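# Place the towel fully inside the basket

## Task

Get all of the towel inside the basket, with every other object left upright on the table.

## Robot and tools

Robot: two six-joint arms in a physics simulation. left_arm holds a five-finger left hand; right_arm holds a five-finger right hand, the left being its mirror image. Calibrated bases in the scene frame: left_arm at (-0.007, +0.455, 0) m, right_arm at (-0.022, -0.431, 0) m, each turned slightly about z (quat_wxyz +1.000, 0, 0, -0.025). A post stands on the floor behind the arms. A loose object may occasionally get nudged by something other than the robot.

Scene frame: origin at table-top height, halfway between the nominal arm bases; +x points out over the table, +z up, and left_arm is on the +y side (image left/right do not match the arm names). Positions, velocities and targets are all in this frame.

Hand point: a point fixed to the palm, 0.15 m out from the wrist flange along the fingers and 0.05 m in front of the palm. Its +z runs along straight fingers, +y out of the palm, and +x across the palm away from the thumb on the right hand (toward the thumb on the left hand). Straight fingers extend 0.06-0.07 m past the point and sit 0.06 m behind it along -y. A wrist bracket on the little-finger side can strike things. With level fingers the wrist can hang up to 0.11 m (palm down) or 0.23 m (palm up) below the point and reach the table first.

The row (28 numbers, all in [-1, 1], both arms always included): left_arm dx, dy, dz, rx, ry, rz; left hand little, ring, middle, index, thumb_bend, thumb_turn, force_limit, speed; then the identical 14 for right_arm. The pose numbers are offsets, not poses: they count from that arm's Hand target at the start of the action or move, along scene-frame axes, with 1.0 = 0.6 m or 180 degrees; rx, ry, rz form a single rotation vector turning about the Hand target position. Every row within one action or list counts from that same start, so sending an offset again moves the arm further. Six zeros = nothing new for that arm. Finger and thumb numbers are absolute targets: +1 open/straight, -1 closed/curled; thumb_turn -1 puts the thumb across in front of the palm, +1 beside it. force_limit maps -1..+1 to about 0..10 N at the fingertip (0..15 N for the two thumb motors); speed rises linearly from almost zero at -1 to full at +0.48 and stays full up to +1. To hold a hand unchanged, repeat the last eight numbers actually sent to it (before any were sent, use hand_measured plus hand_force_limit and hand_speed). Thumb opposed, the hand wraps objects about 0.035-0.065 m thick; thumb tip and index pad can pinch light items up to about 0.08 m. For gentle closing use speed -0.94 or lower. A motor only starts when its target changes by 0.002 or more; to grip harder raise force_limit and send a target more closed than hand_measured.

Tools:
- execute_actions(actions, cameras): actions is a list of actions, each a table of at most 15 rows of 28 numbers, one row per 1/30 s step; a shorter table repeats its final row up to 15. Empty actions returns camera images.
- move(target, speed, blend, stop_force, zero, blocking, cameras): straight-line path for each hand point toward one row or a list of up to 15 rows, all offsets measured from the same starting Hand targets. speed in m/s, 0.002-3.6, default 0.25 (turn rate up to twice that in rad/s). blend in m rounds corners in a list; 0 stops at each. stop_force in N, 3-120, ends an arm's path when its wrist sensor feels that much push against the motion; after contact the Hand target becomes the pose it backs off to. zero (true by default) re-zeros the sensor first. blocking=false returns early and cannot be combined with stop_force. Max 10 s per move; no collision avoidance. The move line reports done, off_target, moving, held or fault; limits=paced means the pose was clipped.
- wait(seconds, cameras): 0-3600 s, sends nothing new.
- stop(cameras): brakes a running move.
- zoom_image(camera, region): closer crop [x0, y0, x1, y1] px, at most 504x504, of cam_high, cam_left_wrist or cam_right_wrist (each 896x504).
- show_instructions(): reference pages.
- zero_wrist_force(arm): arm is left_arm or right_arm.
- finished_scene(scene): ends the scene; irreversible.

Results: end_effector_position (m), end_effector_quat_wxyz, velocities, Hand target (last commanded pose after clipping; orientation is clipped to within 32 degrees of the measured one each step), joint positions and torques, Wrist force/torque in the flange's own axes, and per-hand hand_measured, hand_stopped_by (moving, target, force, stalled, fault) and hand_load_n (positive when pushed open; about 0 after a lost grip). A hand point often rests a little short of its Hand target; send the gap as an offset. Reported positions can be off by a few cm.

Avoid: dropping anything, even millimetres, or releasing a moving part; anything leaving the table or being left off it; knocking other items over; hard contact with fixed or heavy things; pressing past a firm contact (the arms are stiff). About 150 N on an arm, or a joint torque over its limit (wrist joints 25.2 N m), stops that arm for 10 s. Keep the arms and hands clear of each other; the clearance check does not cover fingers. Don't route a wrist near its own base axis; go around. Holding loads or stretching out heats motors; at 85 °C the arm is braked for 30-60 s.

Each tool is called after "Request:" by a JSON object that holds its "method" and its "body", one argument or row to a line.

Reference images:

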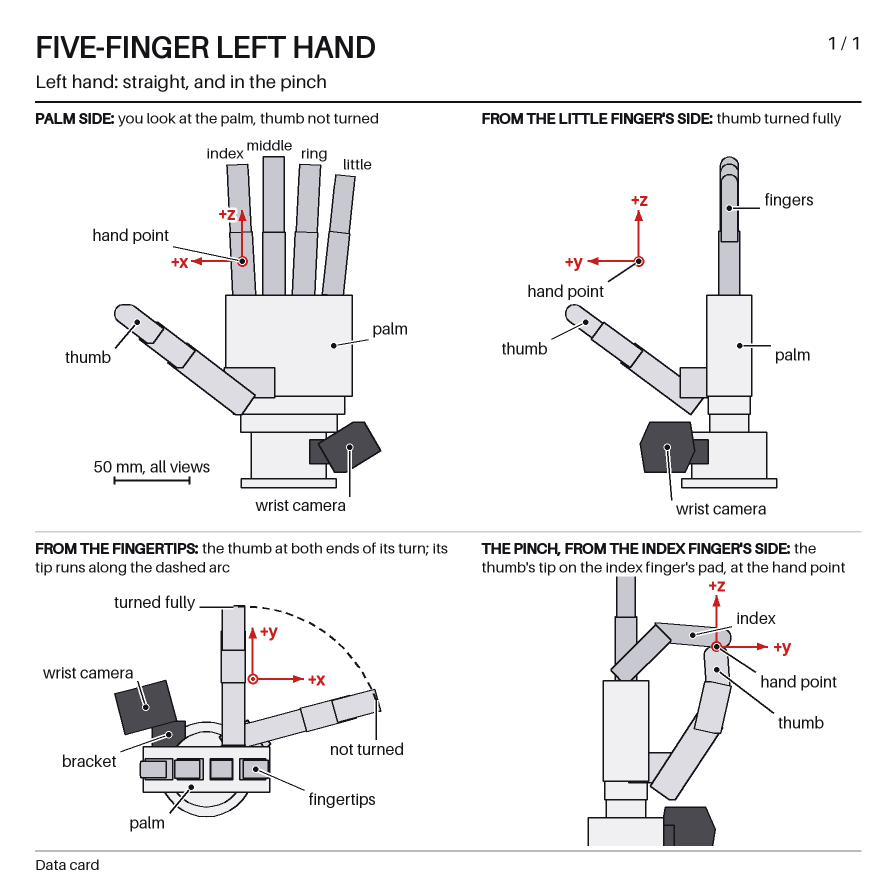

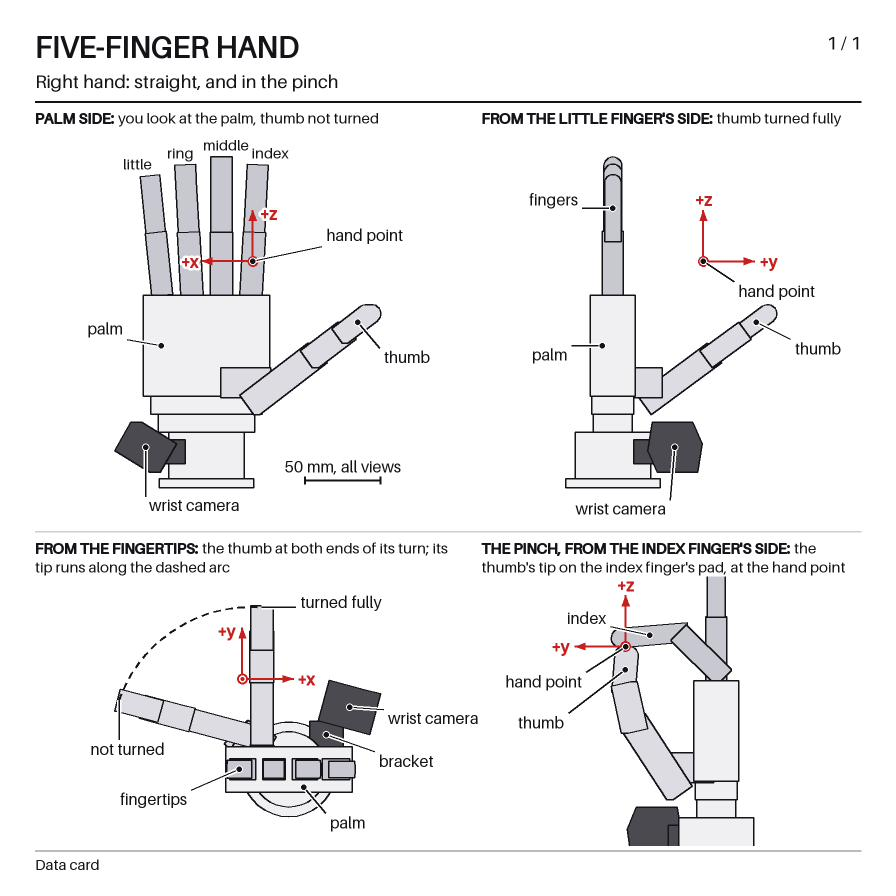

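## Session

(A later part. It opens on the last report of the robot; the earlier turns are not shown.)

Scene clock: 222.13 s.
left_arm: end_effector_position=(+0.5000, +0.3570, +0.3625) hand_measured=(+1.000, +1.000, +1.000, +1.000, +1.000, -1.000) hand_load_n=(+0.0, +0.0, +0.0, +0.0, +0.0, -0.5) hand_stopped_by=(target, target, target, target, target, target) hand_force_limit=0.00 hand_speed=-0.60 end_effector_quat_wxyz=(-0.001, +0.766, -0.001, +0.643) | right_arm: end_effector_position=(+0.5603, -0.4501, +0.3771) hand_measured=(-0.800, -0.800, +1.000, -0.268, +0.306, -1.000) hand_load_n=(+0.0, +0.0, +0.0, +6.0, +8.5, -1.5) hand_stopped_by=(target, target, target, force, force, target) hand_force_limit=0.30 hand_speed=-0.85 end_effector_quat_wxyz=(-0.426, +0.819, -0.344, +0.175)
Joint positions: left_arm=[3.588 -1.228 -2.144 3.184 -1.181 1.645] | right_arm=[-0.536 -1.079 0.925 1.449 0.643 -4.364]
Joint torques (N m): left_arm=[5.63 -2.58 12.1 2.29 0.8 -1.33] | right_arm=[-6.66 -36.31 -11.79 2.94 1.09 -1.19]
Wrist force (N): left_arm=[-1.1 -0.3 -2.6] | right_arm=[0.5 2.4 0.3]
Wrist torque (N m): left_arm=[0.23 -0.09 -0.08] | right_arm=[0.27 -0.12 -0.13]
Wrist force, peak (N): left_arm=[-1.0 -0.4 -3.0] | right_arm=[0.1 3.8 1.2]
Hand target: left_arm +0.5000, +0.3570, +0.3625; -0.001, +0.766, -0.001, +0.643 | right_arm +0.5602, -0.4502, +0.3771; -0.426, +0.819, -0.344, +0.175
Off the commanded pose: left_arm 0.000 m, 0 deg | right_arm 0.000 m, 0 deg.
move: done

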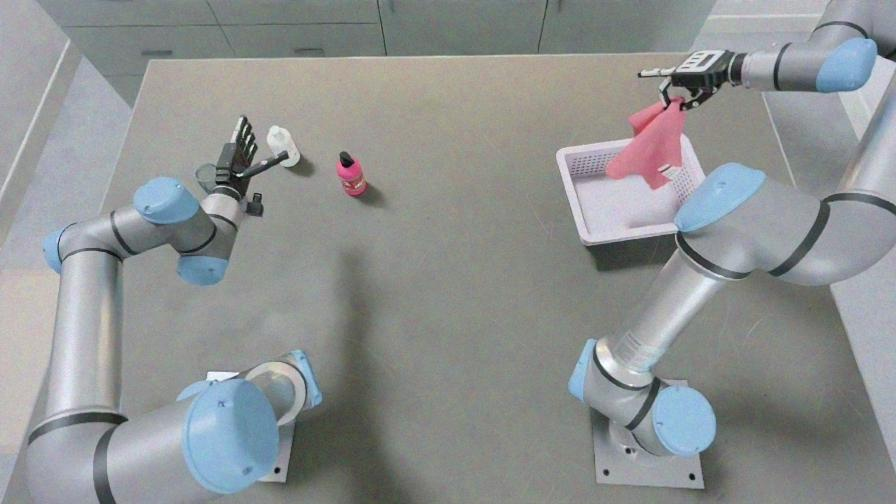

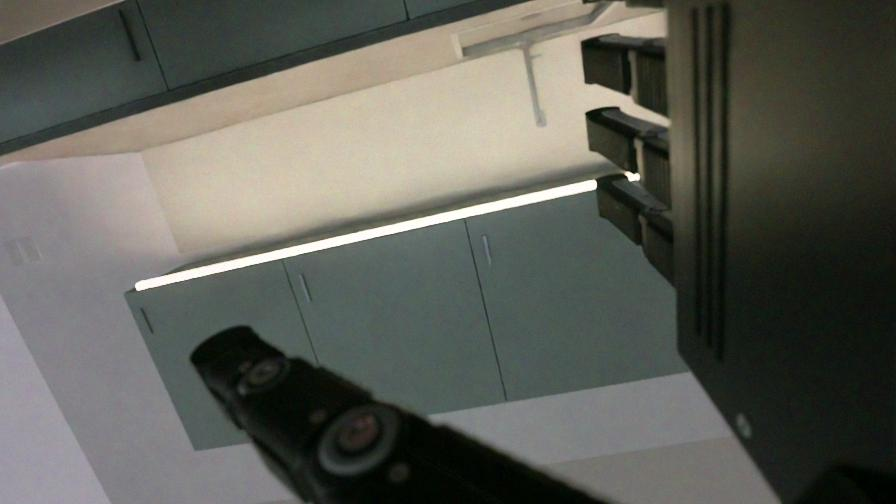

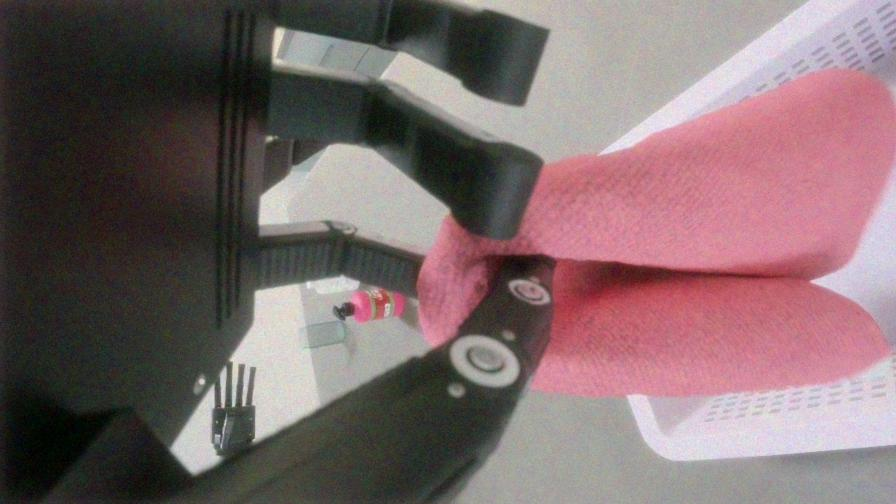

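Request:
{"method": "move", "body": {
  "target": [0,0,0,0,0,0,1,1,1,1,1,-1,0,-0.6,0,-0.01,-0.33,0,0,0,-0.8,-0.8,1,-0.8,-0.3,-1,0.3,-0.85],
  "cameras": ["cam_high","cam_right_wrist"],
  "speed": 0.1
}}

Request:
{"method": "zoom_image", "body": {
  "camera": "cam_high",
  "region": [500, 40, 780, 260]
}}

Scene clock: 225.47 s.
left_arm: end_effector_position=(+0.5000, +0.3570, +0.3625) hand_measured=(+1.000, +1.000, +1.000, +1.000, +1.000, -1.000) hand_load_n=(+0.0, +0.0, +0.0, +0.0, +0.5, +0.0) hand_stopped_by=(target, target, target, target, target, target) hand_force_limit=0.00 hand_speed=-0.60 end_effector_quat_wxyz=(-0.001, +0.766, -0.001, +0.643) | right_arm: end_effector_position=(+0.5602, -0.4562, +0.1791) hand_measured=(-0.800, -0.800, +1.000, -0.268, +0.306, -1.000) hand_load_n=(+0.0, +0.0, +0.0, +6.0, +8.5, -1.5) hand_stopped_by=(target, target, target, force, force, target) hand_force_limit=0.30 hand_speed=-0.85 end_effector_quat_wxyz=(-0.426, +0.819, -0.344, +0.175)
Joint positions: left_arm=[3.588 -1.228 -2.144 3.184 -1.181 1.645] | right_arm=[-0.546 -1.027 1.359 0.975 0.64 -4.381]
Joint torques (N m): left_arm=[5.56 -2.21 11.73 2.33 1.02 -1.06] | right_arm=[-1.52 -41.5 -21.75 1.99 -3.45 2.02]
Wrist force (N): left_arm=[-0.5 -0.3 -2.6] | right_arm=[0.6 2.2 0.7]
Wrist torque (N m): left_arm=[0.24 -0.18 -0.04] | right_arm=[0.18 -0.14 0.06]
Wrist force, peak (N): left_arm=[-0.9 -0.6 -3.1] | right_arm=[0.5 3.1 1.0]
Hand target: left_arm +0.5000, +0.3570, +0.3625; -0.001, +0.766, -0.001, +0.643 | right_arm +0.5602, -0.4562, +0.1791; -0.426, +0.819, -0.344, +0.175
Off the commanded pose: left_arm 0.000 m, 0 deg | right_arm 0.000 m, 0 deg.
move: done

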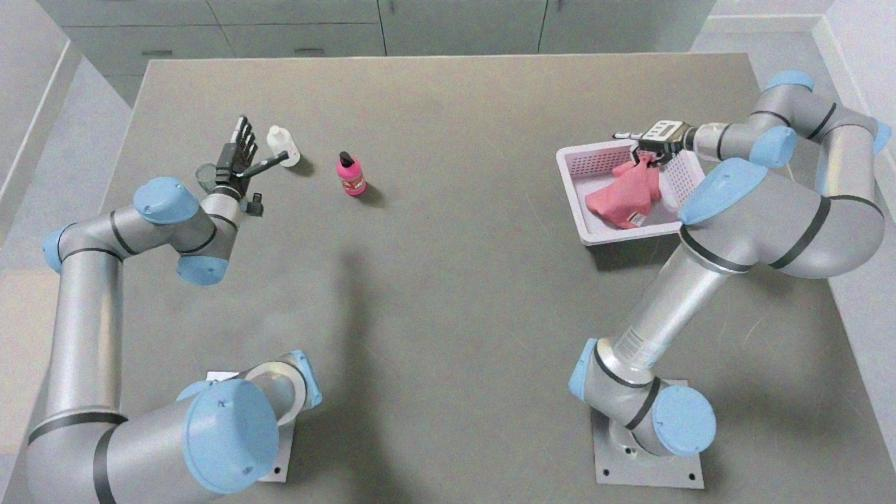

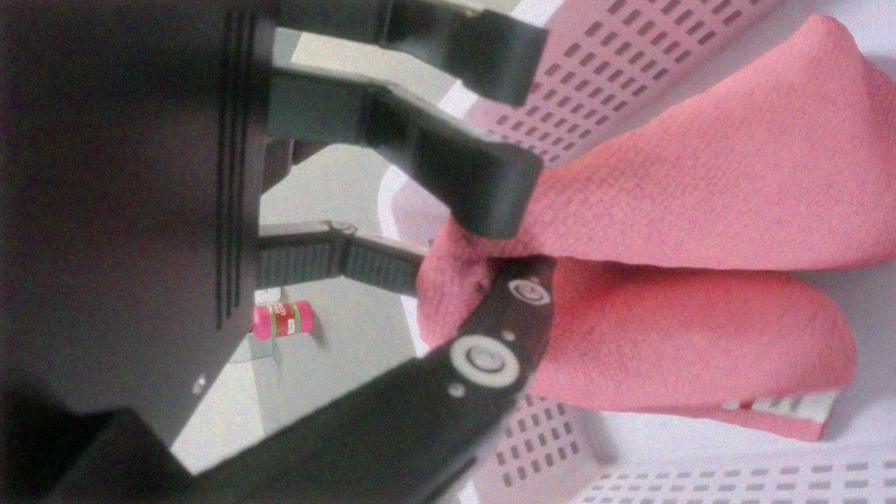

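Scaled by 1.800 from the camera's image (finer frame: 1280x720).

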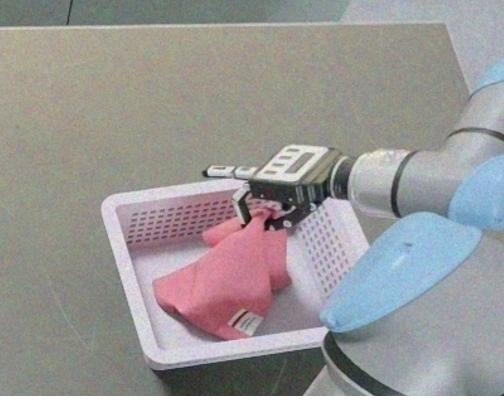

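Request:
{"method": "move", "body": {
  "target": [0,0,0,0,0,0,1,1,1,1,1,-1,0,-0.6,-0.033,0,-0.15,0,0,0,-0.8,-0.8,1,-0.8,-0.3,-1,0.3,-0.85],
  "cameras": ["cam_high","cam_right_wrist"],
  "speed": 0.06,
  "stop_force": 8
}}

Request:
{"method": "zoom_image", "body": {
  "camera": "cam_high",
  "region": [500, 40, 780, 260]
}}

Scene clock: 228.83 s.
left_arm: end_effector_position=(+0.5000, +0.3570, +0.3625) hand_measured=(+1.000, +1.000, +1.000, +1.000, +1.000, -1.000) hand_load_n=(+0.0, +0.0, +0.0, -0.5, +0.0, -0.5) hand_stopped_by=(target, target, target, target, target, target) hand_force_limit=0.00 hand_speed=-0.60 end_effector_quat_wxyz=(-0.001, +0.766, -0.001, +0.643) | right_arm: end_effector_position=(+0.5404, -0.4561, +0.0891) hand_measured=(-0.800, -0.800, +1.000, -0.268, +0.306, -1.000) hand_load_n=(+0.0, +0.0, +0.0, +6.5, +8.5, -2.0) hand_stopped_by=(target, target, target, force, force, target) hand_force_limit=0.30 hand_speed=-0.85 end_effector_quat_wxyz=(-0.426, +0.819, -0.344, +0.175)
Joint positions: left_arm=[3.588 -1.228 -2.144 3.184 -1.181 1.645] | right_arm=[-0.569 -0.971 1.531 0.778 0.634 -4.419]
Joint torques (N m): left_arm=[6.45 -2.13 11.74 2.32 1.03 -1.12] | right_arm=[9.54 -44.09 -22.83 0.67 -1.29 2.1]
Wrist force (N): left_arm=[-0.9 -0.7 -2.6] | right_arm=[0.3 1.4 -0.2]
Wrist torque (N m): left_arm=[0.18 -0.12 -0.04] | right_arm=[0.15 -0.08 0.02]
Wrist force, peak (N): left_arm=[-0.7 -0.6 -3.0] | right_arm=[0.3 2.3 0.6]
Hand target: left_arm +0.5000, +0.3570, +0.3625; -0.001, +0.766, -0.001, +0.643 | right_arm +0.5404, -0.4562, +0.0891; -0.426, +0.819, -0.344, +0.175
Off the commanded pose: left_arm 0.000 m, 0 deg | right_arm 0.000 m, 0 deg.
move: done

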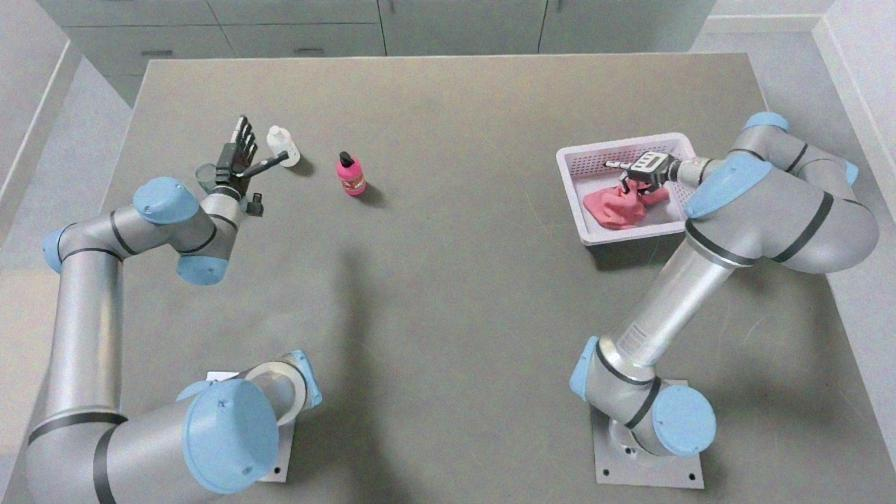

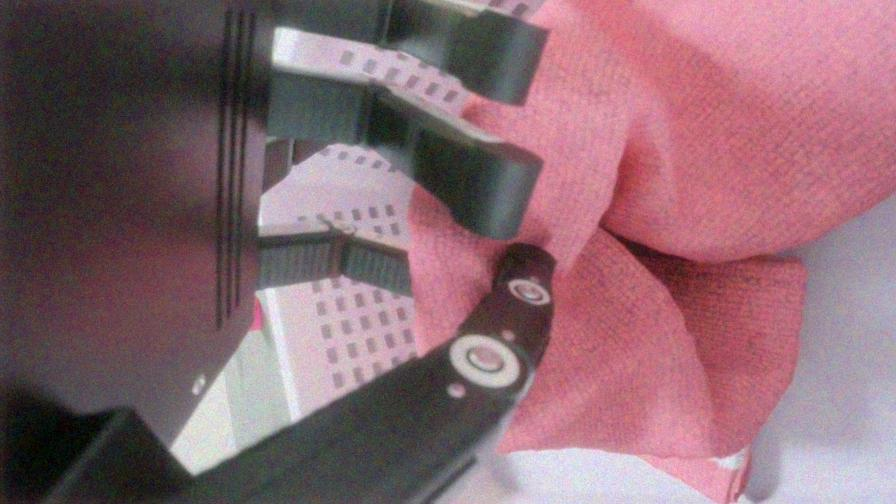

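Scaled by 1.800 from the camera's image (finer frame: 1280x720).

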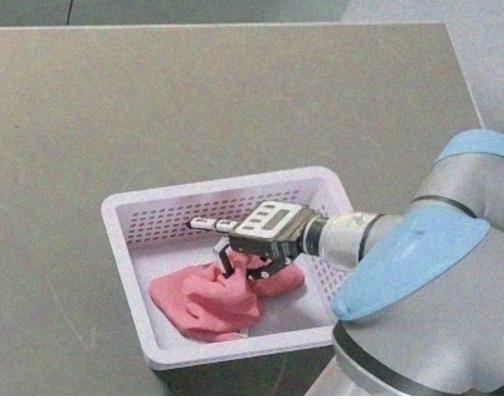

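Request:
{"method": "move", "body": {
  "target": [0,0,0,0,0,0,1,1,1,1,1,-1,0,-0.6,0,0.01,-0.055,0,0,0,-0.8,-0.8,1,-0.8,-0.3,-1,0.3,-0.85],
  "cameras": ["cam_high","cam_right_wrist"],
  "speed": 0.04,
  "stop_force": 6
}}

Request:
{"method": "move", "body": {
  "target": [0,0,0,0,0,0,1,1,1,1,1,-1,0,-0.6,0,0,0,0,0,0,0.3,0.3,1,0.3,1,-1,0.3,-0.7],
  "cameras": ["cam_high","cam_right_wrist"]
}}

Request:
{"method": "zoom_image", "body": {
  "camera": "cam_high",
  "region": [500, 40, 780, 260]
}}

Scene clock: 231.63 s.
left_arm: end_effector_position=(+0.5000, +0.3570, +0.3625) hand_measured=(+1.000, +1.000, +1.000, +1.000, +1.000, -1.000) hand_load_n=(+0.0, +0.0, +0.0, +0.0, +0.0, -0.5) hand_stopped_by=(target, target, target, target, target, target) hand_force_limit=0.00 hand_speed=-0.60 end_effector_quat_wxyz=(-0.001, +0.766, -0.001, +0.643) | right_arm: end_effector_position=(+0.5404, -0.4502, +0.0561) hand_measured=(-0.800, -0.800, +1.000, -0.268, +0.306, -1.000) hand_load_n=(+0.0, +0.0, +0.0, +5.5, +7.5, -2.0) hand_stopped_by=(target, target, target, force, force, target) hand_force_limit=0.30 hand_speed=-0.85 end_effector_quat_wxyz=(-0.426, +0.819, -0.344, +0.175)
Joint positions: left_arm=[3.588 -1.228 -2.144 3.184 -1.181 1.645] | right_arm=[-0.559 -0.934 1.564 0.695 0.637 -4.402]
Joint torques (N m): left_arm=[5.72 -1.56 11.31 2.35 1.06 -1.11] | right_arm=[-7.89 -43.97 -21.66 2.29 -0.86 -1.65]
Wrist force (N): left_arm=[-0.8 -0.4 -2.5] | right_arm=[0.8 0.3 -1.1]
Wrist torque (N m): left_arm=[0.22 -0.13 -0.05] | right_arm=[0.09 -0.08 -0.18]
Wrist force, peak (N): left_arm=[-1.0 -0.5 -3.0] | right_arm=[0.9 -0.4 -1.6]
Hand target: left_arm +0.5000, +0.3570, +0.3625; -0.001, +0.766, -0.001, +0.643 | right_arm +0.5404, -0.4502, +0.0561; -0.426, +0.819, -0.344, +0.175
Off the commanded pose: left_arm 0.000 m, 0 deg | right_arm 0.000 m, 0 deg.
move: done

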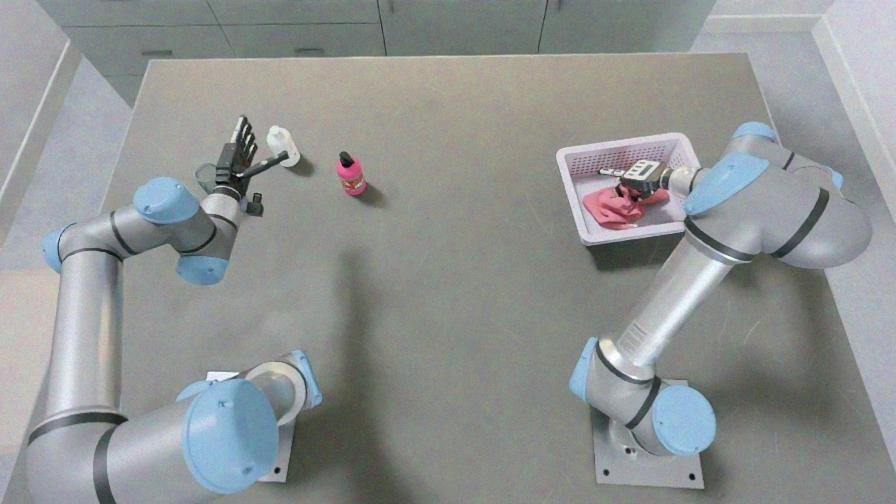

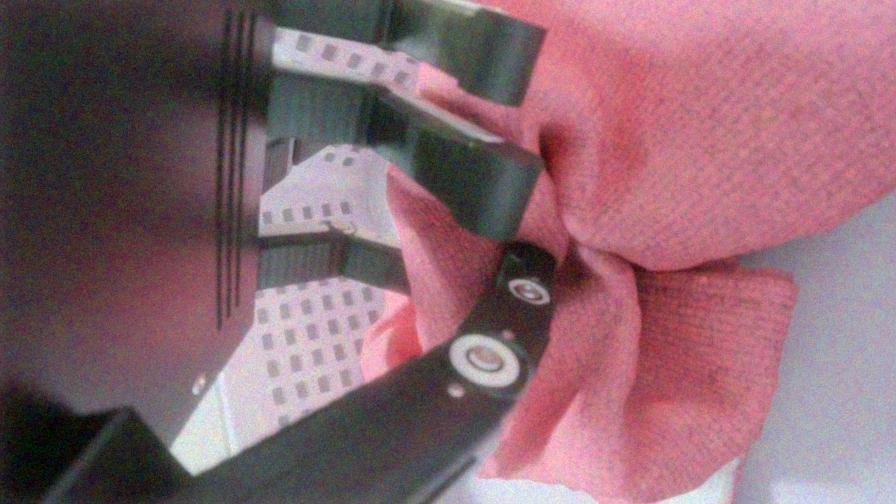

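Scene clock: 233.53 s.
left_arm: end_effector_position=(+0.5000, +0.3570, +0.3625) hand_measured=(+1.000, +1.000, +1.000, +1.000, +1.000, -1.000) hand_load_n=(+0.0, +0.0, +0.0, +0.0, +0.0, +0.0) hand_stopped_by=(target, target, target, target, target, target) hand_force_limit=0.00 hand_speed=-0.60 end_effector_quat_wxyz=(-0.001, +0.766, -0.001, +0.643) | right_arm: end_effector_position=(+0.5404, -0.4502, +0.0561) hand_measured=(+0.300, +0.300, +1.000, +0.300, +1.000, -1.000) hand_load_n=(+0.0, -1.0, +0.0, +0.0, +0.0, +0.0) hand_stopped_by=(target, target, target, target, target, target) hand_force_limit=0.30 hand_speed=-0.70 end_effector_quat_wxyz=(-0.426, +0.819, -0.344, +0.175)
Joint positions: left_arm=[3.588 -1.228 -2.144 3.184 -1.181 1.645] | right_arm=[-0.559 -0.934 1.564 0.695 0.637 -4.402]
Joint torques (N m): left_arm=[5.97 -1.82 11.52 2.32 1.06 -0.98] | right_arm=[-1.65 -38.83 -18.33 0.39 -3.06 -1.55]
Wrist force (N): left_arm=[-1.0 -0.4 -2.7] | right_arm=[0.8 1.3 -0.9]
Wrist torque (N m): left_arm=[0.22 -0.11 -0.06] | right_arm=[0.21 -0.10 -0.12]
Wrist force, peak (N): left_arm=[-0.9 -0.5 -2.9] | right_arm=[0.8 -0.9 -3.9]
Hand target: left_arm +0.5000, +0.3570, +0.3625; -0.001, +0.766, -0.001, +0.643 | right_arm +0.5404, -0.4502, +0.0561; -0.426, +0.819, -0.344, +0.175
Off the commanded pose: left_arm 0.000 m, 0 deg | right_arm 0.000 m, 0 deg.
move: done

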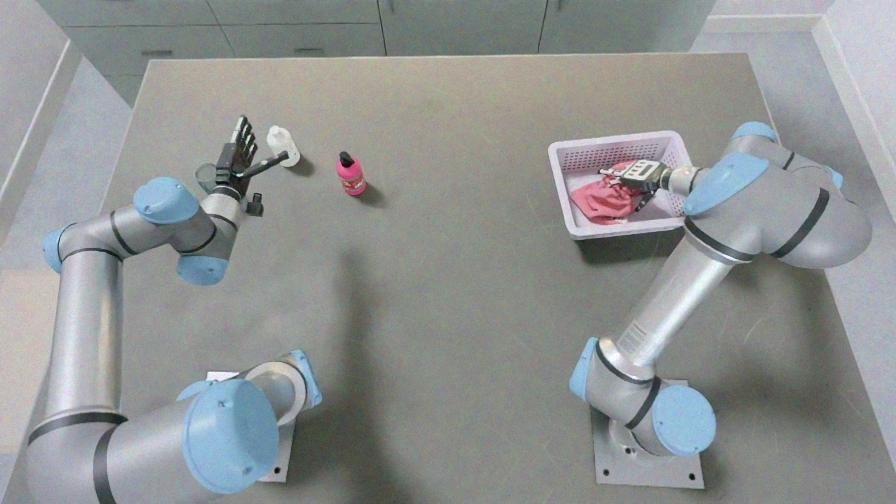

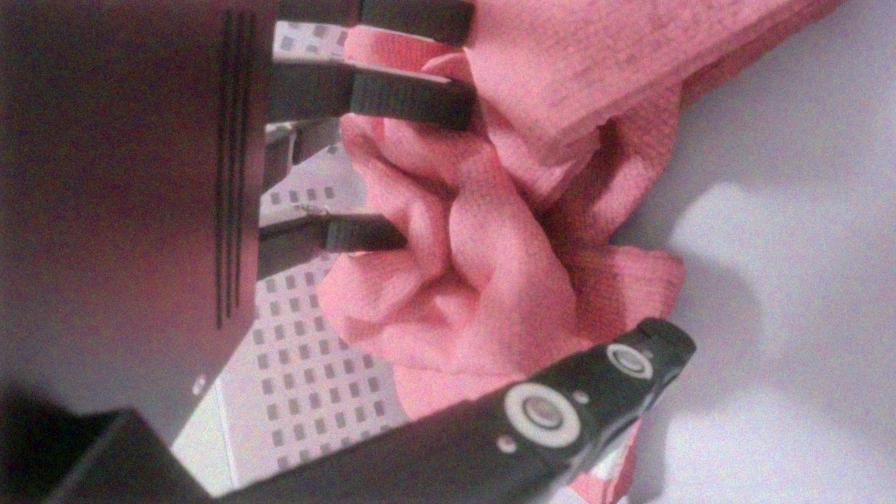

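Scaled by 1.800 from the camera's image (finer frame: 1280x720).

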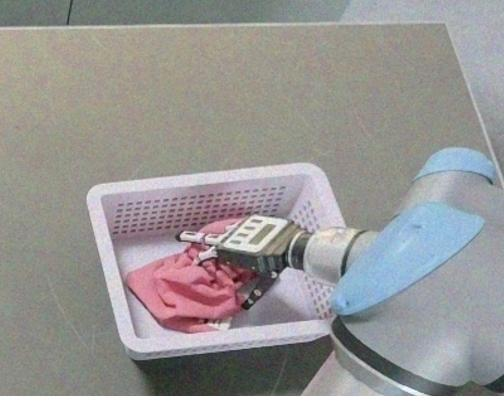

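Request:
{"method": "move", "body": {
  "target": [0,0,0,0,0,0,1,1,1,1,1,-1,0,-0.6,0,0,0.1,0,0,0,0.3,0.3,1,0.3,1,-1,0.3,-0.7],
  "cameras": ["cam_high","cam_right_wrist"],
  "speed": 0.05
}}

Request:
{"method": "zoom_image", "body": {
  "camera": "cam_high",
  "region": [500, 40, 780, 260]
}}

Scene clock: 235.77 s.
left_arm: end_effector_position=(+0.5000, +0.3570, +0.3625) hand_measured=(+1.000, +1.000, +1.000, +1.000, +1.000, -1.000) hand_load_n=(+0.0, +0.0, +0.0, +0.0, -0.5, -0.5) hand_stopped_by=(target, target, target, target, target, target) hand_force_limit=0.00 hand_speed=-0.60 end_effector_quat_wxyz=(-0.001, +0.766, -0.001, +0.643) | right_arm: end_effector_position=(+0.5405, -0.4502, +0.1162) hand_measured=(+0.300, +0.300, +1.000, +0.300, +1.000, -1.000) hand_load_n=(+0.0, +0.0, +0.0, +0.0, +0.0, +0.0) hand_stopped_by=(target, target, target, target, target, target) hand_force_limit=0.30 hand_speed=-0.70 end_effector_quat_wxyz=(-0.426, +0.819, -0.344, +0.175) end_effector_velocity=(+0.000, +0.000, -0.002) end_effector_angular_velocity=(-0.001, -0.001, +0.001)
Joint positions: left_arm=[3.588 -1.228 -2.144 3.184 -1.181 1.645] | right_arm=[-0.559 -1.01 1.513 0.822 0.637 -4.402]
Joint velocities: left_arm=[within noise] | right_arm=[0 0.002 0.002 -0.005 0 -0.001]
Joint torques (N m): left_arm=[7.26 -2.24 11.64 2.24 1.03 -1.01] | right_arm=[8.52 -30.78 -6.37 0.42 -3.1 -0.55]
Wrist force (N): left_arm=[-0.5 -0.5 -2.7] | right_arm=[0.2 1.8 0.2]
Wrist torque (N m): left_arm=[0.22 -0.19 -0.03] | right_arm=[0.19 -0.08 -0.14]
Wrist force, peak (N): left_arm=[-0.9 -0.3 -3.0] | right_arm=[0.3 2.3 0.1]
Hand target: left_arm +0.5000, +0.3570, +0.3625; -0.001, +0.766, -0.001, +0.643 | right_arm +0.5404, -0.4502, +0.1161; -0.426, +0.819, -0.344, +0.175
Off the commanded pose: left_arm 0.000 m, 0 deg | right_arm 0.000 m, 0 deg.
move: done

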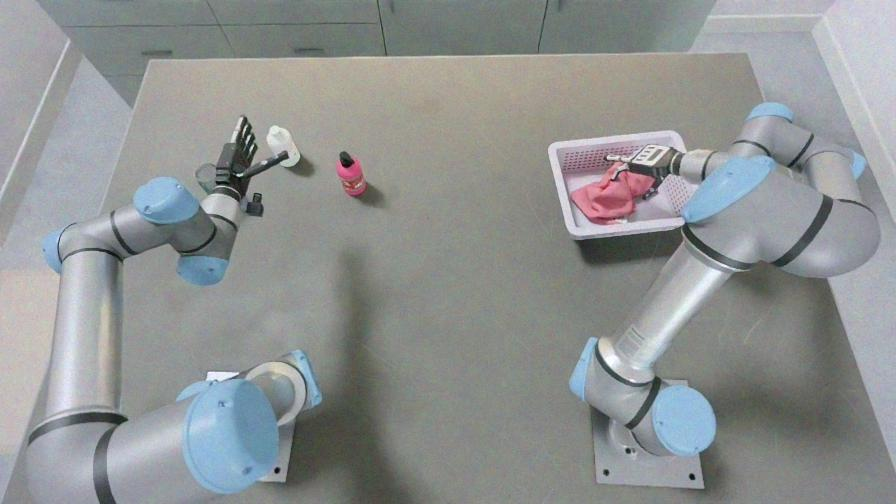

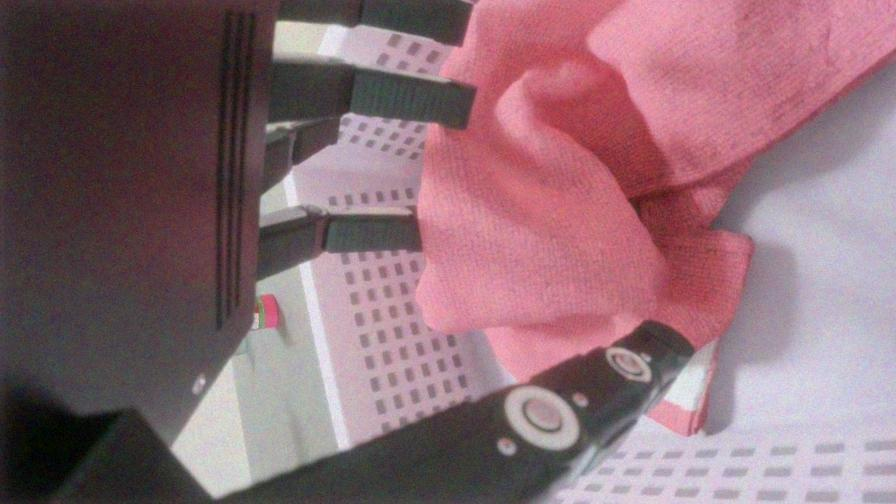

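Scaled by 1.800 from the camera's image (finer frame: 1280x720).

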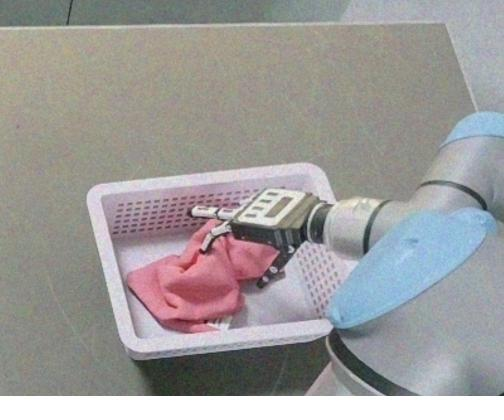

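Request:
{"method": "move", "body": {
  "target": [
    [0,0,0,0,0,0,1,1,1,1,1,-1,0,-0.6,0,0,0.3,0,0,0,0.3,0.3,1,0.3,1,-1,0.3,-0.7],
    [0,0,0,0,0,0,1,1,1,1,1,-1,0,-0.6,-0.2,0.2,0.42,0,0,0,0.3,0.3,1,0.3,1,-1,0.3,-0.7]
  ],
  "cameras": ["all"],
  "speed": [0.1,0.2],
  "blend": [0.03,0]
}}

Request:
{"method": "zoom_image", "body": {
  "camera": "cam_high",
  "region": [500, 90, 780, 280]
}}

Request:
{"method": "zoom_image", "body": {
  "camera": "cam_high",
  "region": [150, 90, 430, 280]
}}

Scene clock: 239.50 s.
left_arm: end_effector_position=(+0.5000, +0.3570, +0.3625) hand_measured=(+1.000, +1.000, +1.000, +1.000, +1.000, -1.000) hand_load_n=(+0.0, +0.0, +0.0, +0.0, +0.0, +0.0) hand_stopped_by=(target, target, target, target, target, target) hand_force_limit=0.00 hand_speed=-0.60 end_effector_quat_wxyz=(-0.001, +0.766, -0.001, +0.643) | right_arm: end_effector_position=(+0.4205, -0.3302, +0.3680) hand_measured=(+0.300, +0.300, +1.000, +0.300, +1.000, -1.000) hand_load_n=(+0.5, +0.0, +0.0, +0.0, +0.0, +0.0) hand_stopped_by=(target, target, target, target, target, target) hand_force_limit=0.30 hand_speed=-0.70 end_effector_quat_wxyz=(-0.426, +0.819, -0.344, +0.175)
Joint positions: left_arm=[3.588 -1.228 -2.144 3.184 -1.181 1.645] | right_arm=[-0.464 -1.521 1.497 1.231 0.665 -4.253]
Joint torques (N m): left_arm=[6.73 -1.48 12.69 2.22 1 -0.88] | right_arm=[-2.86 -26.22 -23.52 0.24 -3.89 -0.14]
Wrist force (N): left_arm=[-0.8 -0.2 -2.8] | right_arm=[0.5 2.0 0.3]
Wrist torque (N m): left_arm=[0.27 -0.12 -0.07] | right_arm=[0.23 -0.14 0.05]
Wrist force, peak (N): left_arm=[-0.8 -0.3 -3.1] | right_arm=[0.2 2.8 0.7]
Hand target: left_arm +0.5000, +0.3570, +0.3625; -0.001, +0.766, -0.001, +0.643 | right_arm +0.4204, -0.3302, +0.3681; -0.426, +0.819, -0.344, +0.175
Off the commanded pose: left_arm 0.000 m, 0 deg | right_arm 0.000 m, 0 deg.
move: done

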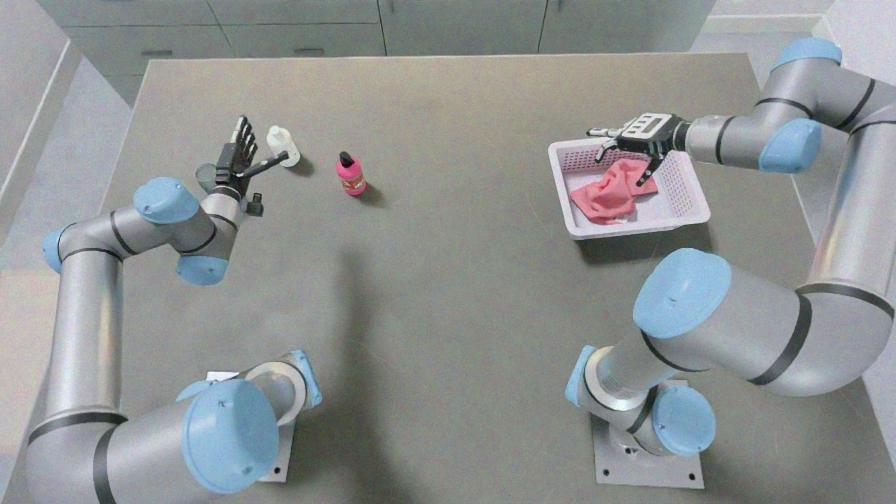

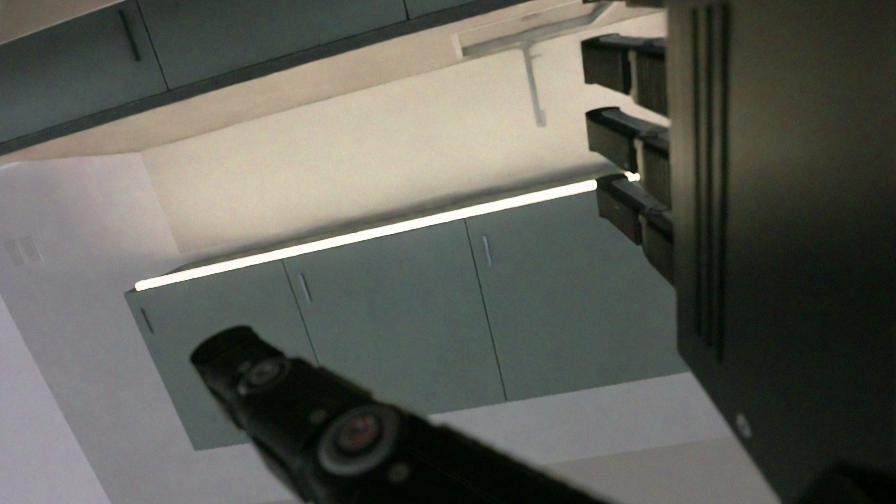

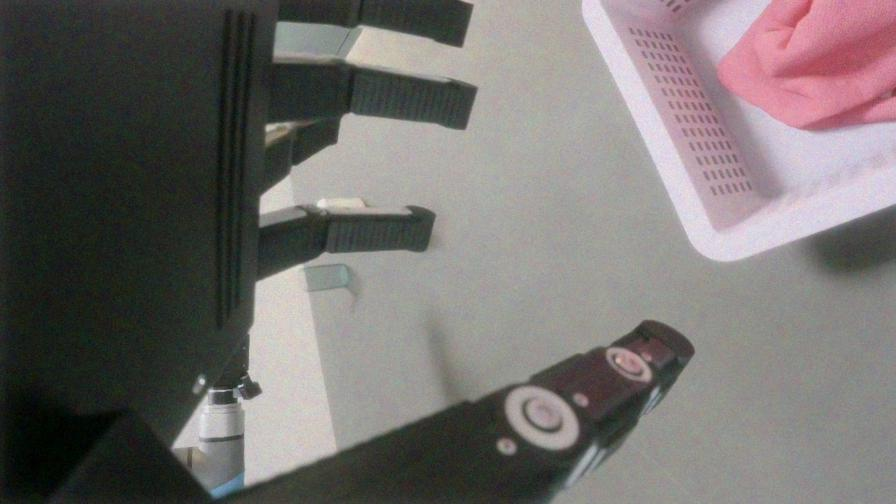

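Scaled by 1.800 from the camera's image (finer frame: 1280x720).

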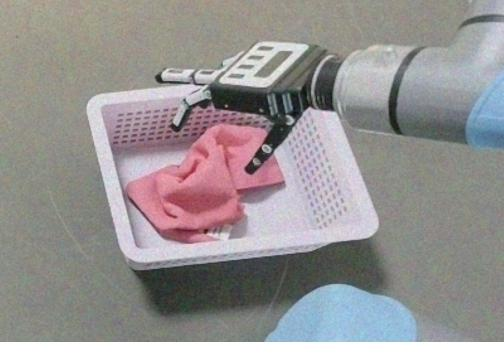

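Scaled by 1.800 from the camera's image (finer frame: 1280x720).

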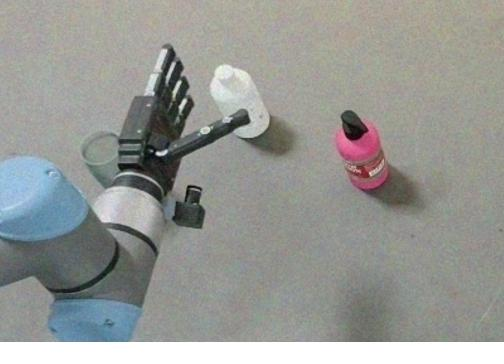

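Request:
{"method": "finished_scene", "body": {

}}

The scene is finished: the task was done.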